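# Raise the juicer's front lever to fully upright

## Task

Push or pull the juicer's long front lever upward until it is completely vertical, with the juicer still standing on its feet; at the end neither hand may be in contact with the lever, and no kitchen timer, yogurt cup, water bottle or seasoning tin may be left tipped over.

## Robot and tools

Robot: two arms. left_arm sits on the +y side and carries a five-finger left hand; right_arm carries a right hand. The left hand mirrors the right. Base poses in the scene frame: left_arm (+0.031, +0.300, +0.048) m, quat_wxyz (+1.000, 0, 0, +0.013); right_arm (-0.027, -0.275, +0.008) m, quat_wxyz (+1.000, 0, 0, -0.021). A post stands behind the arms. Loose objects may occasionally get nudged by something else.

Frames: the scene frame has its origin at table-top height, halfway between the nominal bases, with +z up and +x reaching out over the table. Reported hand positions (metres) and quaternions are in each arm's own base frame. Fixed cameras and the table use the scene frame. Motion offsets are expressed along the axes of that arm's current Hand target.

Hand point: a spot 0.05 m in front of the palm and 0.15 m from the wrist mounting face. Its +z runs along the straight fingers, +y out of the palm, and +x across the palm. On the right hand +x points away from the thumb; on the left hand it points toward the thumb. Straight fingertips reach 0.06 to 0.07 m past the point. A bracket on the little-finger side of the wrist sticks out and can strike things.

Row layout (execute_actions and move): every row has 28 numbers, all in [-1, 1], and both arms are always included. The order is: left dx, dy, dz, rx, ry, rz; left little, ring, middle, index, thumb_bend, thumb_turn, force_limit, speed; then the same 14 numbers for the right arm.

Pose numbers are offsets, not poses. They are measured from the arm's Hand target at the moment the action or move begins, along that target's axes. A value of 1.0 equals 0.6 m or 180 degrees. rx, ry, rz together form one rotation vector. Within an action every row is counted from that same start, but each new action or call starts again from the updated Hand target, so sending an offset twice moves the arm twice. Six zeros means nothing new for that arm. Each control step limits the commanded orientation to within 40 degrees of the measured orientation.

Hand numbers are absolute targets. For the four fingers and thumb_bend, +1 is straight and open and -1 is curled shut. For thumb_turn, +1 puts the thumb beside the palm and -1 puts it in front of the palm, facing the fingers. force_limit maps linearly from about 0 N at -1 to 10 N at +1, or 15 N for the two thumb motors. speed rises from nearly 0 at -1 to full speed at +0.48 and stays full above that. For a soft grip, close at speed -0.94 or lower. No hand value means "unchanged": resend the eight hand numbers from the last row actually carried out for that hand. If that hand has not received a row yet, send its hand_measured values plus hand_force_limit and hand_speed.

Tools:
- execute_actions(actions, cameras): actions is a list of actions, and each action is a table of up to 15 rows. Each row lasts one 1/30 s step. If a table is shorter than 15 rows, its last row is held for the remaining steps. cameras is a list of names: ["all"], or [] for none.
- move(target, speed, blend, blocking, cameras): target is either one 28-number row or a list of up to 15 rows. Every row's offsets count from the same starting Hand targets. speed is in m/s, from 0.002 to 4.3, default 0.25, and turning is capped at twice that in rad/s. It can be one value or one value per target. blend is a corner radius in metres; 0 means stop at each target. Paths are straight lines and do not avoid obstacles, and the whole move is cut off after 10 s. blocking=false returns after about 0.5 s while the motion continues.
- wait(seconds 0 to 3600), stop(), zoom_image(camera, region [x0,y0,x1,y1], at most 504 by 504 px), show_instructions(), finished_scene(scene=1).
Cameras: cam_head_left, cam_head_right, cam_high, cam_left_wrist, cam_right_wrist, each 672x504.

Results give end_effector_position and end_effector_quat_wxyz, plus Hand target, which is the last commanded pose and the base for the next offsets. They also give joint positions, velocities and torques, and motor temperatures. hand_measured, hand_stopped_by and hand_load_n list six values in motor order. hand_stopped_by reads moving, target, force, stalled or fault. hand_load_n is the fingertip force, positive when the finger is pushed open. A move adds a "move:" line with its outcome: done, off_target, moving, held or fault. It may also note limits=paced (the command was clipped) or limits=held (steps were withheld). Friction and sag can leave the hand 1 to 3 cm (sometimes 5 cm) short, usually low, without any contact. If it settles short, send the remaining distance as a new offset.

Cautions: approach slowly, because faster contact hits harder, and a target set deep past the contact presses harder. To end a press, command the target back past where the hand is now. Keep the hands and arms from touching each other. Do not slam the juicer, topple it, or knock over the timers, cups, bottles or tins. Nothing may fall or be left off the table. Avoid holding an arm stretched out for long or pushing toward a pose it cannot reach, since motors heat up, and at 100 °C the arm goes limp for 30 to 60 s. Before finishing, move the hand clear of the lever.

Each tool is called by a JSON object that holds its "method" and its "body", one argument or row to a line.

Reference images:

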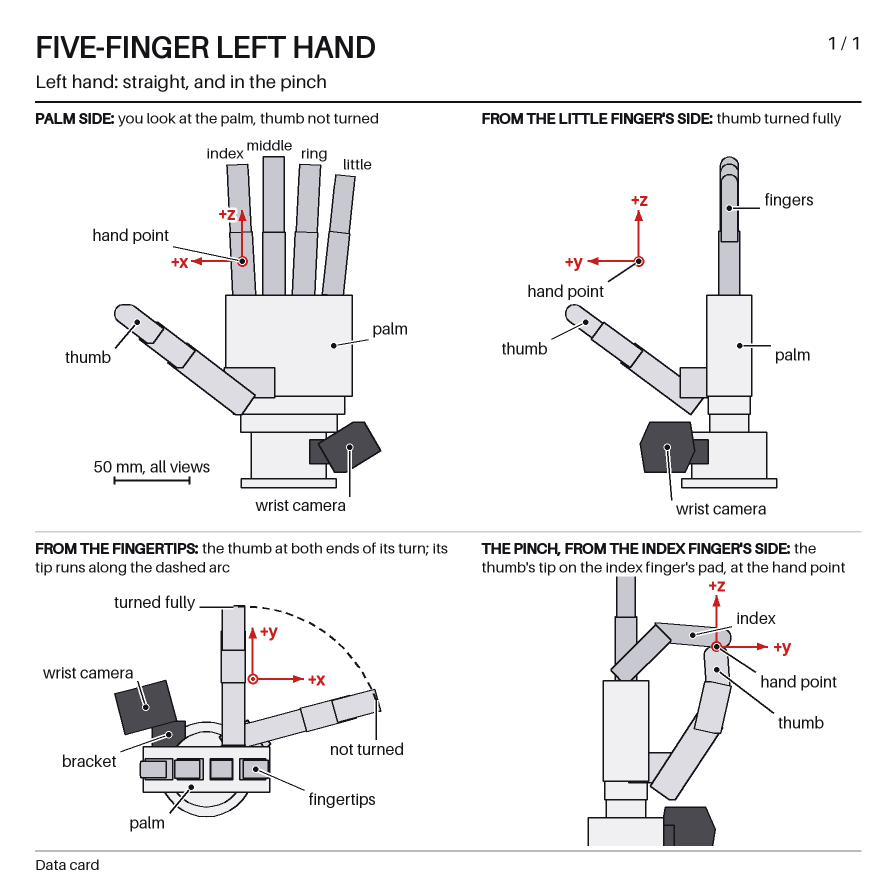

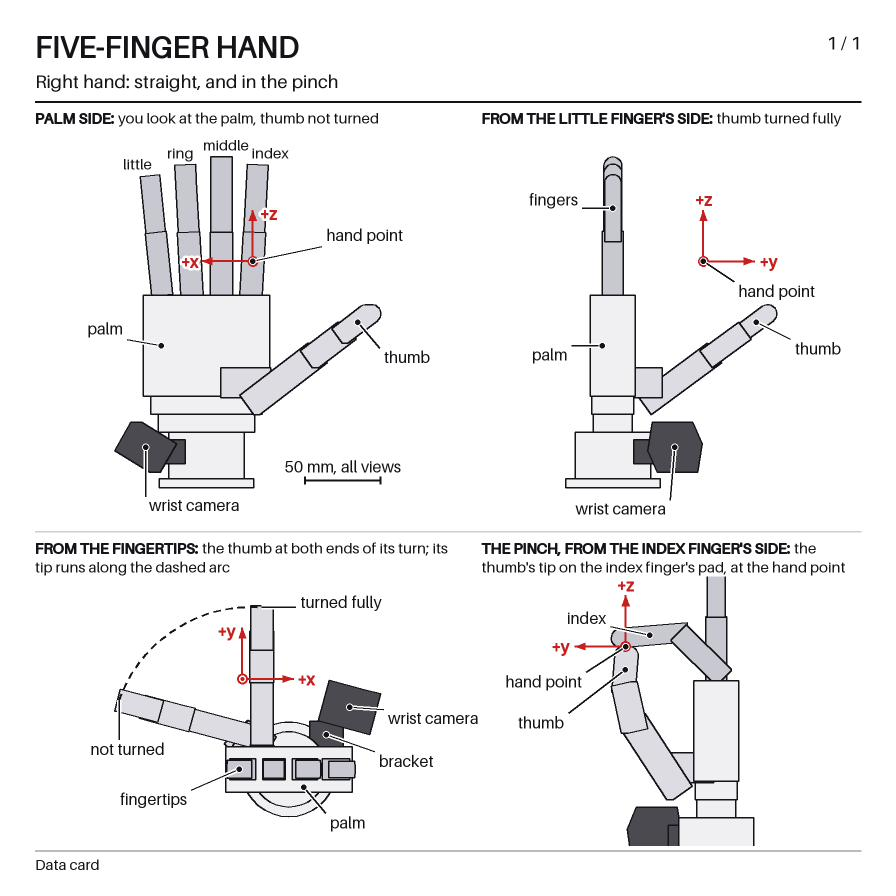

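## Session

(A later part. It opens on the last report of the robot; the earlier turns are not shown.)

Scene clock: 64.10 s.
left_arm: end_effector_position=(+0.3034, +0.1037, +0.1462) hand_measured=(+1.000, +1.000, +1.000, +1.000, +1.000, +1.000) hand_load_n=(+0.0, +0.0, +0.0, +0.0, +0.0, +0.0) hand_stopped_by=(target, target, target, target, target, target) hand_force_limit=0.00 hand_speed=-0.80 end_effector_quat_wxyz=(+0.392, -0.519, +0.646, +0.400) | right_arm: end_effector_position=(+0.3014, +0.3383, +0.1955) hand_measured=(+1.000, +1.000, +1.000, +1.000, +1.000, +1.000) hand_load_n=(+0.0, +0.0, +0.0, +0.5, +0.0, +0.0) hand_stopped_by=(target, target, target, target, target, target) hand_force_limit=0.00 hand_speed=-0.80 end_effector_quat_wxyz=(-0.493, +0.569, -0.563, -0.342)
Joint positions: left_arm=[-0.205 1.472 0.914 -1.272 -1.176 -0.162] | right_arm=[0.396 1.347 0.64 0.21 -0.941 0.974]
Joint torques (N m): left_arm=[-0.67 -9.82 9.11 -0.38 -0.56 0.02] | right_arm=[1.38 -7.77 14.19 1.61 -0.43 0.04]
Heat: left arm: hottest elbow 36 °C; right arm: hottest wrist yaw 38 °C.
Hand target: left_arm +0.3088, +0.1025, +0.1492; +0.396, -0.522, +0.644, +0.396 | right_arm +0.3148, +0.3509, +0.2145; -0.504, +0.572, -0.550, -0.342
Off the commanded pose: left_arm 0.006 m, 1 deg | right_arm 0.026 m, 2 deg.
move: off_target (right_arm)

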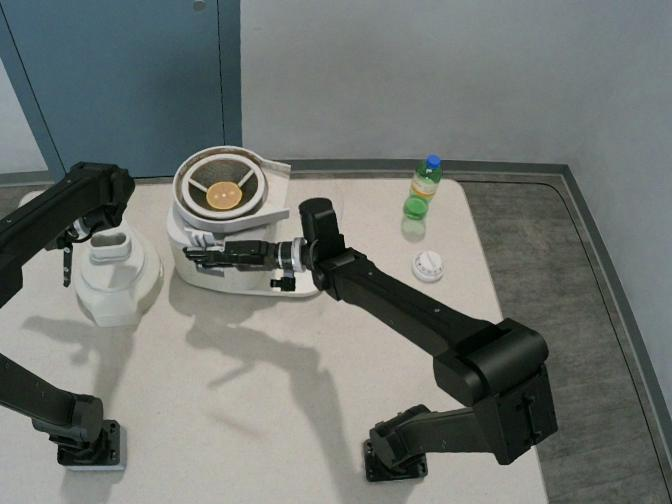

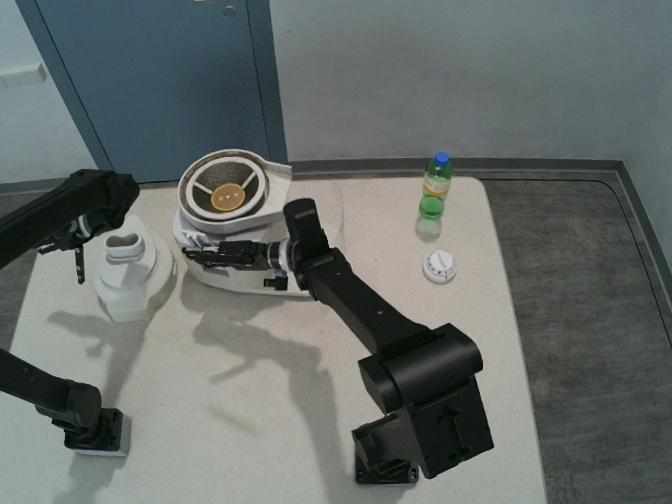

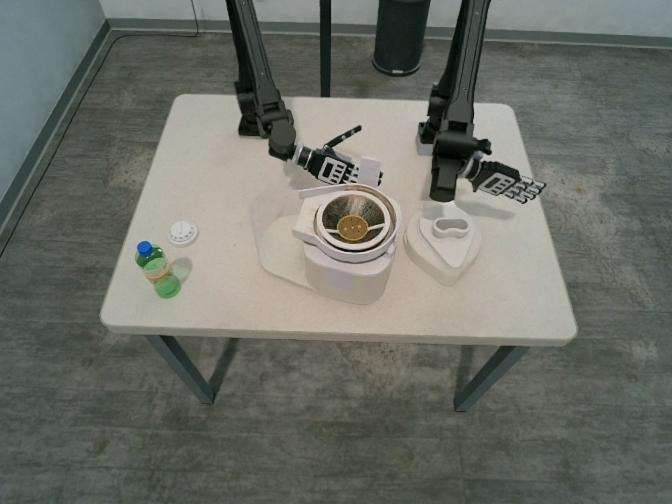

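{"method": "move", "body": {
  "target": [0,0,0,0,0,0,1,1,1,1,1,1,0,-0.8,-0.0195,-0.0475,-0.0017,0,0,0.0667,1,1,1,1,1,1,0,-0.8],
  "speed": 0.06,
  "cameras": ["cam_head_left","cam_head_right","cam_high"]
}}

{"method": "zoom_image", "body": {
  "camera": "cam_head_left",
  "region": [160, 180, 290, 320]
}}

{"method": "zoom_image", "body": {
  "camera": "cam_high",
  "region": [270, 120, 440, 310]
}}

Scene clock: 66.83 s.
left_arm: end_effector_position=(+0.3034, +0.1037, +0.1462) hand_measured=(+1.000, +1.000, +1.000, +1.000, +1.000, +1.000) hand_load_n=(+0.0, +0.0, +0.0, +0.0, +0.0, +0.0) hand_stopped_by=(target, target, target, target, target, target) hand_force_limit=0.00 hand_speed=-0.80 end_effector_quat_wxyz=(+0.392, -0.519, +0.646, +0.400) | right_arm: end_effector_position=(+0.3199, +0.3373, +0.2139) hand_measured=(+1.000, +1.000, +1.000, +1.000, +1.000, +1.000) hand_load_n=(-0.5, +0.5, +0.0, +0.0, +0.0, +0.0) hand_stopped_by=(target, target, target, target, target, target) hand_force_limit=0.00 hand_speed=-0.80 end_effector_quat_wxyz=(+0.449, -0.504, +0.620, +0.399)
Joint positions: left_arm=[-0.205 1.472 0.914 -1.272 -1.176 -0.162] | right_arm=[0.372 1.367 0.68 0.17 -0.973 1.173]
Joint torques (N m): left_arm=[-0.56 -9.76 9.14 -0.28 -0.55 0.03] | right_arm=[1.08 -7.18 15.21 1.81 -0.19 -0.09]
Heat: left arm: hottest elbow 36 °C; right arm: hottest wrist yaw 38 °C.
Hand target: left_arm +0.3088, +0.1025, +0.1492; +0.396, -0.522, +0.644, +0.396 | right_arm +0.3404, +0.3501, +0.2317; +0.465, -0.511, +0.607, +0.392
Off the commanded pose: left_arm 0.006 m, 1 deg | right_arm 0.030 m, 3 deg.
move: off_target (right_arm)

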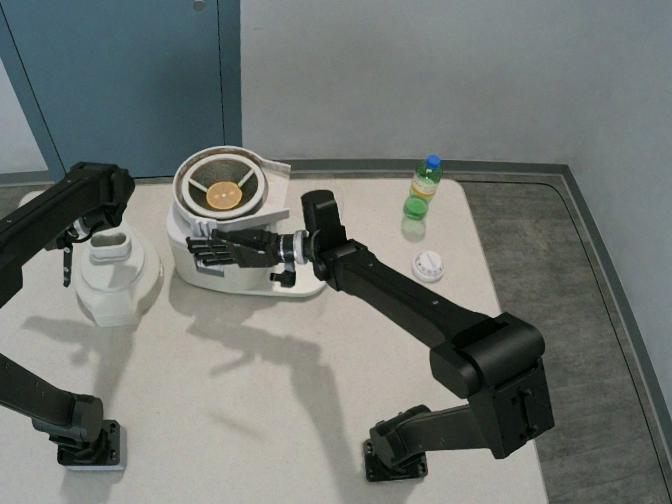

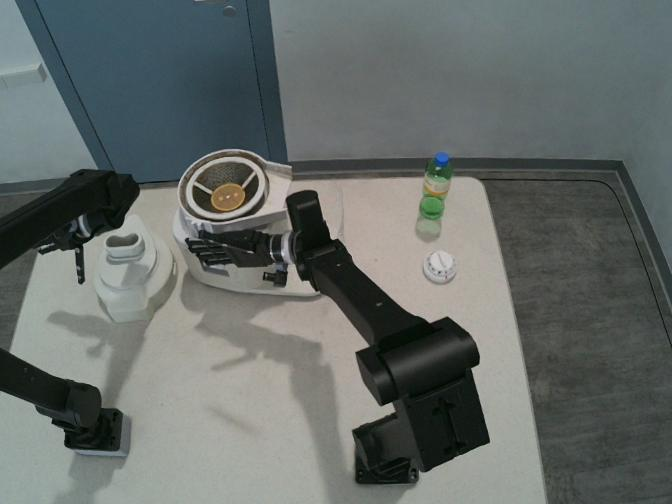

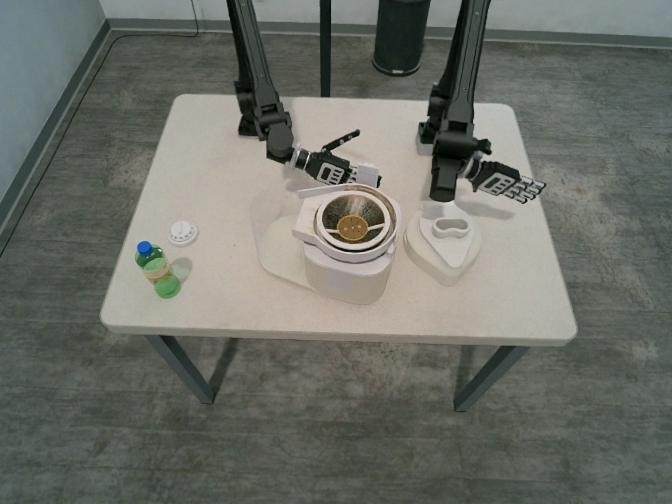

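Scaled by 3.600 from the camera's image (finer frame: 960x720).

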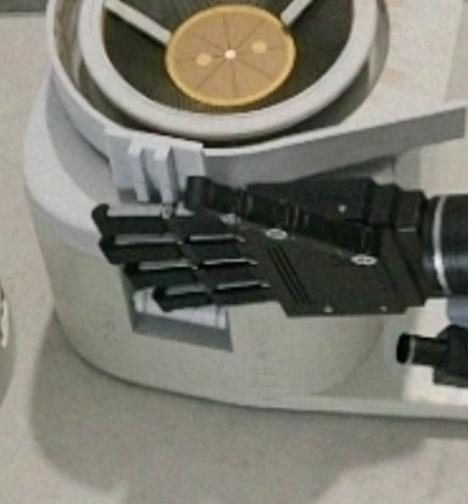

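Scaled by 2.653 from the camera's image (finer frame: 960x720).

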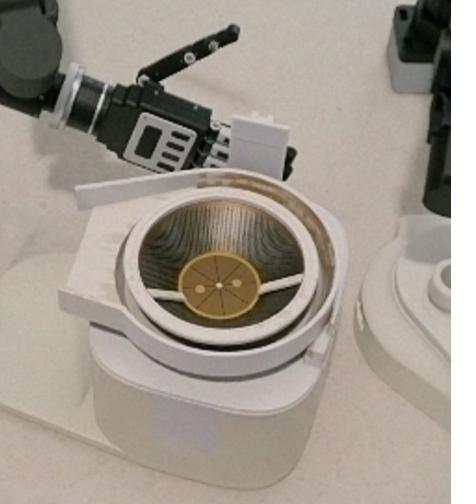

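{"method": "move", "body": {
  "target": [0,0,0,0,0,0,1,1,1,1,1,1,0,-0.8,-0.0079,-0.0325,0.0018,0,0,0.0222,1,1,1,1,1,1,0,-0.8],
  "speed": 0.05,
  "cameras": ["cam_head_left","cam_head_right","cam_high"]
}}

{"method": "zoom_image", "body": {
  "camera": "cam_head_left",
  "region": [160, 180, 290, 320]
}}

{"method": "zoom_image", "body": {
  "camera": "cam_high",
  "region": [270, 120, 440, 310]
}}

Scene clock: 68.87 s.
left_arm: end_effector_position=(+0.3034, +0.1037, +0.1462) hand_measured=(+1.000, +1.000, +1.000, +1.000, +1.000, +1.000) hand_load_n=(+0.0, +0.0, +0.0, +0.0, +0.0, +0.0) hand_stopped_by=(target, target, target, target, target, target) hand_force_limit=0.00 hand_speed=-0.80 end_effector_quat_wxyz=(+0.392, -0.519, +0.646, +0.400) | right_arm: end_effector_position=(+0.3275, +0.3356, +0.2202) hand_measured=(+1.000, +1.000, +1.000, +1.000, +1.000, +1.000) hand_load_n=(+0.0, +0.0, +0.0, +0.0, +0.0, +0.0) hand_stopped_by=(target, target, target, target, target, target) hand_force_limit=0.00 hand_speed=-0.80 end_effector_quat_wxyz=(+0.424, -0.481, +0.637, +0.429)
Joint positions: left_arm=[-0.205 1.472 0.914 -1.272 -1.176 -0.162] | right_arm=[0.358 1.39 0.705 0.144 -1.013 1.244]
Joint torques (N m): left_arm=[-0.67 -9.64 9.13 -0.23 -0.56 0.02] | right_arm=[0.56 -6.48 16.46 2.04 0.58 -0.29]
Heat: left arm: hottest elbow 36 °C; right arm: hottest wrist yaw 38 °C.
Hand target: left_arm +0.3088, +0.1025, +0.1492; +0.396, -0.522, +0.644, +0.396 | right_arm +0.3601, +0.3491, +0.2360; +0.451, -0.490, +0.624, +0.408
Off the commanded pose: left_arm 0.006 m, 1 deg | right_arm 0.038 m, 4 deg.
move: off_target (right_arm)

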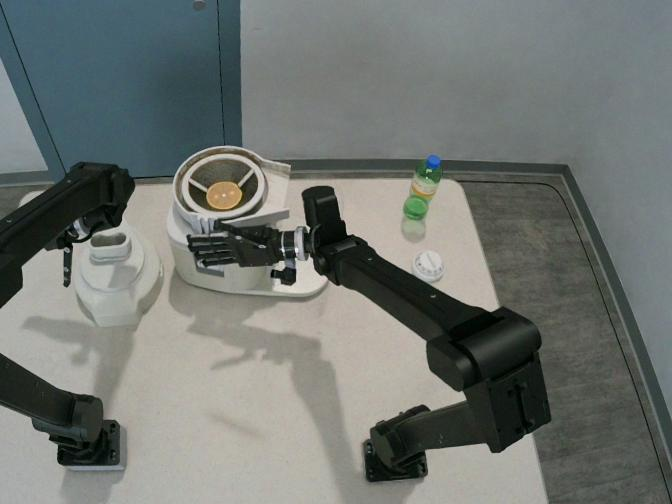

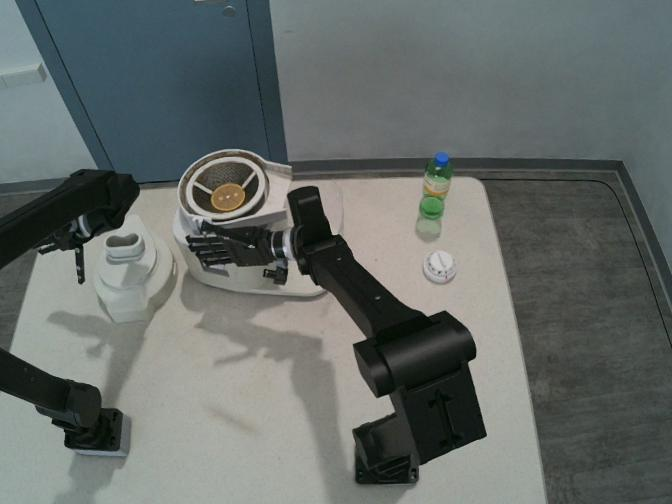

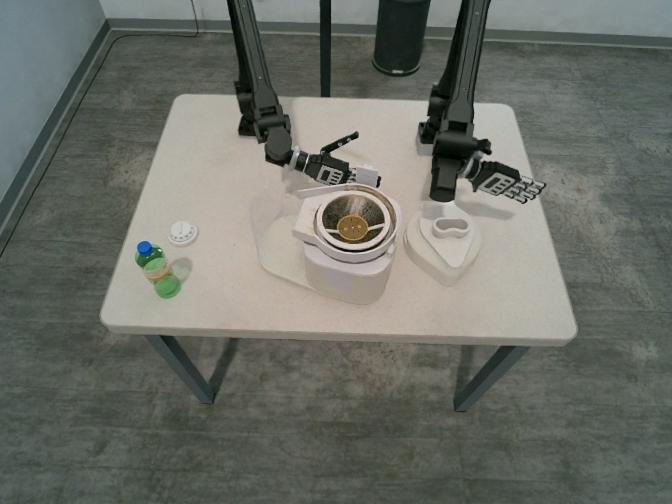

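Scaled by 3.600 from the camera's image (finer frame: 960x720).

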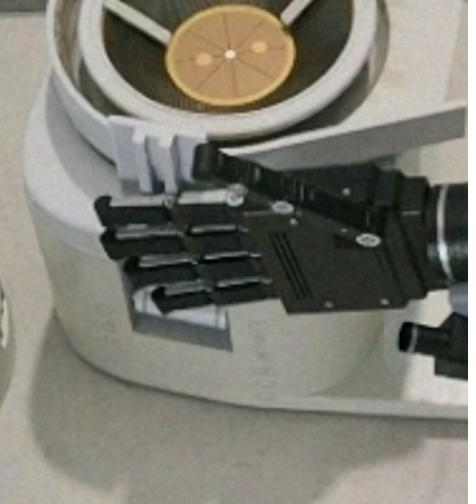

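Scaled by 2.653 from the camera's image (finer frame: 960x720).

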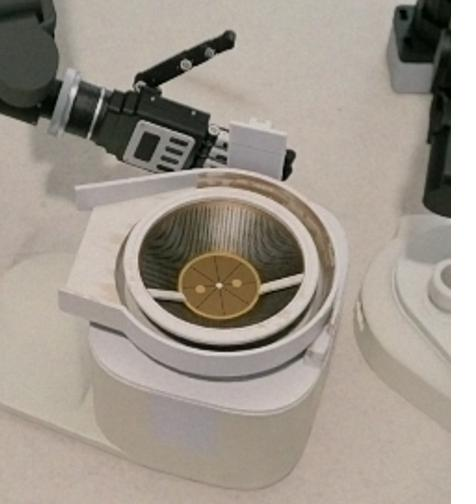

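{"method": "move", "body": {
  "target": [0,0,0,0,0,0,1,1,1,1,1,1,0,-0.8,0.0373,0.0982,-0.0245,0,0,0,1,1,1,1,1,1,0,-0.8],
  "speed": 0.05,
  "cameras": ["cam_head_left","cam_head_right","cam_high"]
}}

{"method": "zoom_image", "body": {
  "camera": "cam_head_left",
  "region": [160, 180, 290, 320]
}}

{"method": "zoom_image", "body": {
  "camera": "cam_high",
  "region": [270, 120, 440, 310]
}}

Scene clock: 71.63 s.
left_arm: end_effector_position=(+0.3034, +0.1037, +0.1462) hand_measured=(+1.000, +1.000, +1.000, +1.000, +1.000, +1.000) hand_load_n=(+0.0, +0.0, +0.0, +0.0, +0.0, +0.0) hand_stopped_by=(target, target, target, target, target, target) hand_force_limit=0.00 hand_speed=-0.80 end_effector_quat_wxyz=(+0.392, -0.519, +0.646, +0.400) | right_arm: end_effector_position=(+0.3013, +0.3386, +0.2188) hand_measured=(+1.000, +1.000, +1.000, +1.000, +1.000, +1.000) hand_load_n=(+0.0, +0.0, +0.0, +0.0, +0.0, +0.0) hand_stopped_by=(target, target, target, target, target, target) hand_force_limit=0.00 hand_speed=-0.80 end_effector_quat_wxyz=(+0.446, -0.488, +0.630, +0.408)
Joint positions: left_arm=[-0.205 1.472 0.914 -1.272 -1.176 -0.162] | right_arm=[0.396 1.313 0.623 0.212 -0.949 1.253]
Joint torques (N m): left_arm=[-0.62 -9.47 9.16 -0.29 -0.55 0.02] | right_arm=[0.91 -8.94 8.95 2.36 -0.29 -0.02]
Heat: left arm: hottest elbow 36 °C; right arm: hottest wrist yaw 38 °C.
Hand target: left_arm +0.3088, +0.1025, +0.1492; +0.396, -0.522, +0.644, +0.396 | right_arm +0.2973, +0.3407, +0.2222; +0.451, -0.490, +0.624, +0.408
Off the commanded pose: left_arm 0.006 m, 1 deg | right_arm 0.006 m, 1 deg.
move: done

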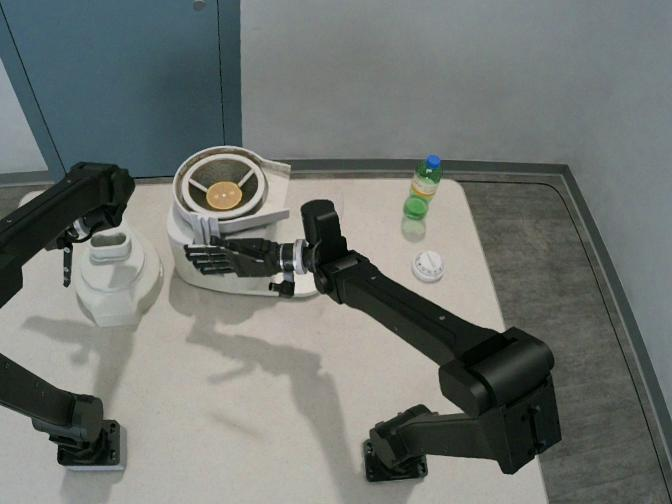

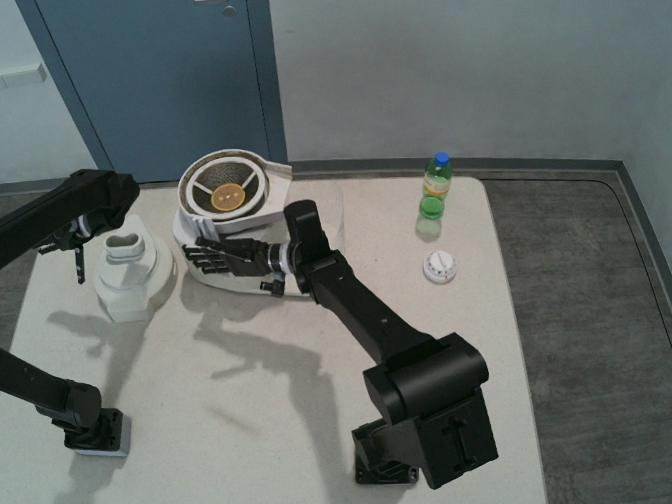

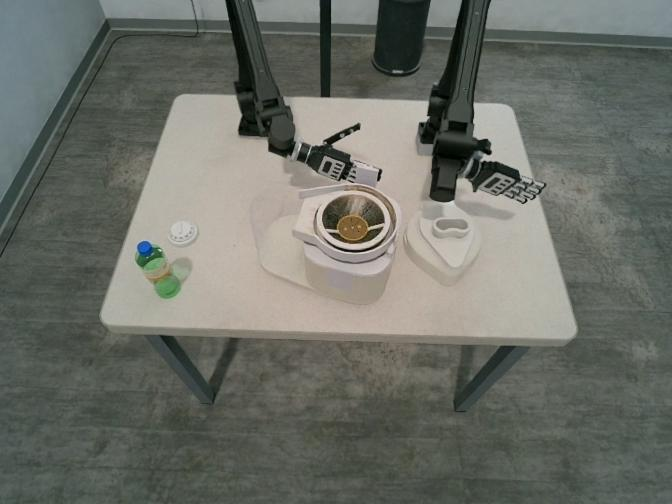

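Scaled by 3.600 from the camera's image (finer frame: 960x720).

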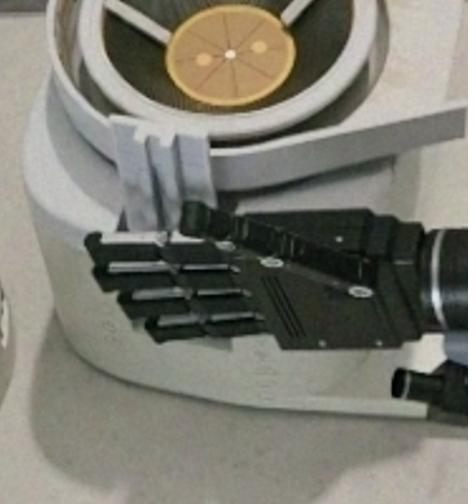

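Scaled by 2.653 from the camera's image (finer frame: 960x720).

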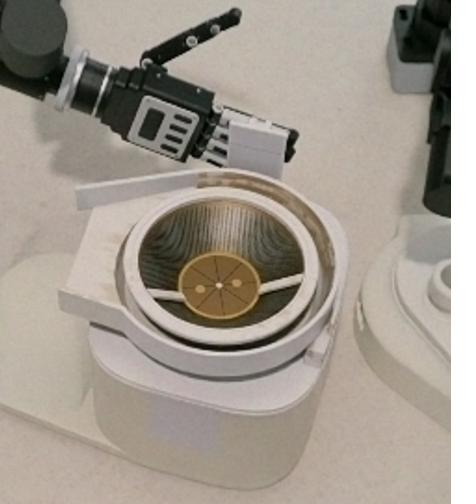

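{"method": "move", "body": {
  "target": [0,0,0,0,0,0,1,1,1,1,1,1,0,-0.8,0,0.12,-0.1,0,0,0,1,1,1,1,1,1,0,-0.8],
  "speed": 0.12,
  "cameras": ["cam_head_left","cam_head_right","cam_high"]
}}

{"method": "zoom_image", "body": {
  "camera": "cam_head_left",
  "region": [160, 180, 290, 320]
}}

{"method": "zoom_image", "body": {
  "camera": "cam_head_right",
  "region": [160, 180, 290, 320]
}}

{"method": "zoom_image", "body": {
  "camera": "cam_high",
  "region": [270, 120, 440, 310]
}}

Scene clock: 73.33 s.
left_arm: end_effector_position=(+0.3034, +0.1037, +0.1462) hand_measured=(+1.000, +1.000, +1.000, +1.000, +1.000, +1.000) hand_load_n=(+0.0, +0.0, +0.0, +0.0, +0.0, +0.0) hand_stopped_by=(target, target, target, target, target, target) hand_force_limit=0.00 hand_speed=-0.80 end_effector_quat_wxyz=(+0.392, -0.519, +0.646, +0.400) | right_arm: end_effector_position=(+0.2174, +0.3001, +0.2440) hand_measured=(+1.000, +1.000, +1.000, +1.000, +1.000, +1.000) hand_load_n=(+0.0, +0.0, +0.0, +0.0, +0.0, +0.0) hand_stopped_by=(target, target, target, target, target, target) hand_force_limit=0.00 hand_speed=-0.80 end_effector_quat_wxyz=(+0.451, -0.490, +0.623, +0.411)
Joint positions: left_arm=[-0.205 1.472 0.914 -1.272 -1.176 -0.162] | right_arm=[0.381 0.964 0.453 0.039 -0.973 1.244]
Joint torques (N m): left_arm=[-0.73 -9.7 9.11 -0.35 -0.57 0.03] | right_arm=[-0.32 -5.25 10 1.29 -0.47 -0.2]
Heat: left arm: hottest elbow 36 °C; right arm: hottest wrist yaw 38 °C.
Hand target: left_arm +0.3088, +0.1025, +0.1492; +0.396, -0.522, +0.644, +0.396 | right_arm +0.2170, +0.2969, +0.2426; +0.451, -0.490, +0.624, +0.408
Off the commanded pose: left_arm 0.006 m, 1 deg | right_arm 0.003 m, 0 deg.
move: done

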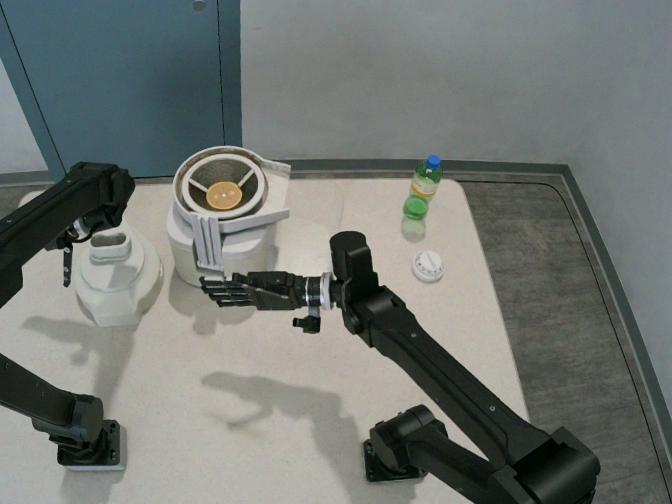

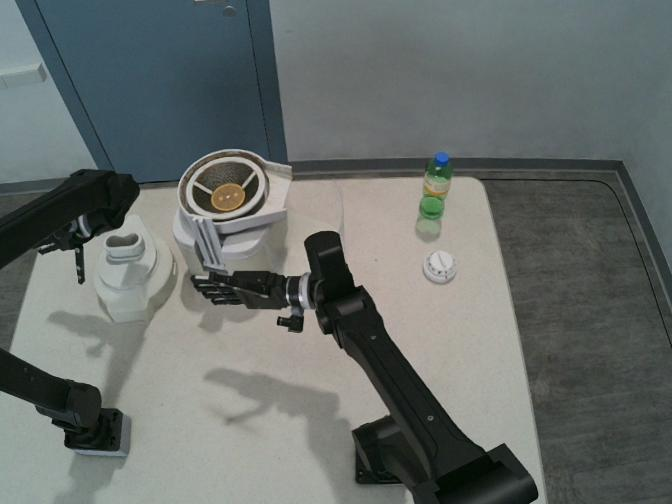

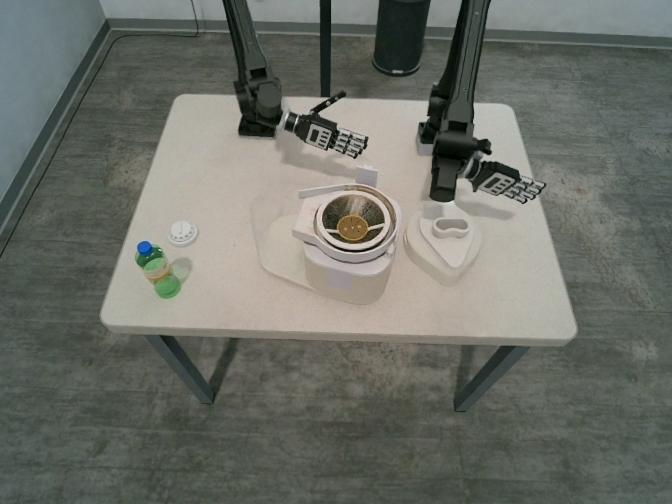

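Scaled by 3.600 from the camera's image (finer frame: 960x720).

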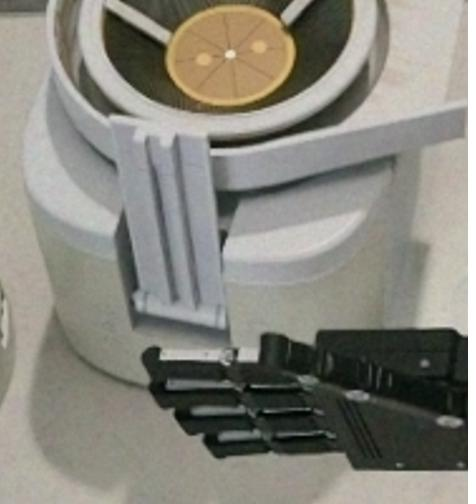

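Scaled by 3.600 from the camera's image (finer frame: 960x720).

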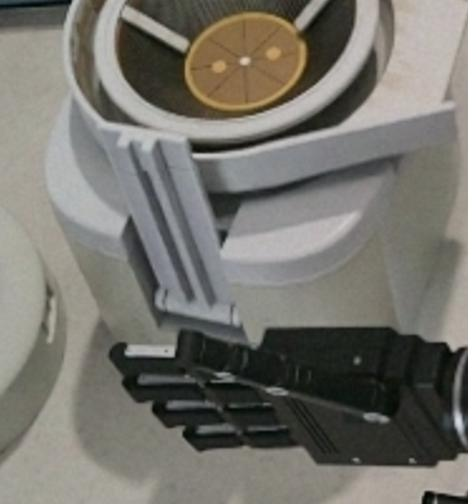

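Scaled by 2.653 from the camera's image (finer frame: 960x720).

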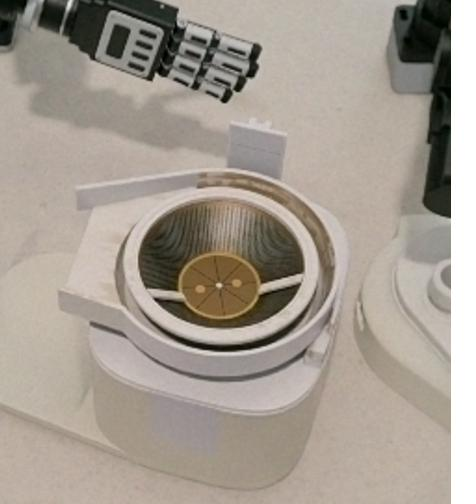

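{"method": "finished_scene", "body": {

}}

The scene is finished: the task was done.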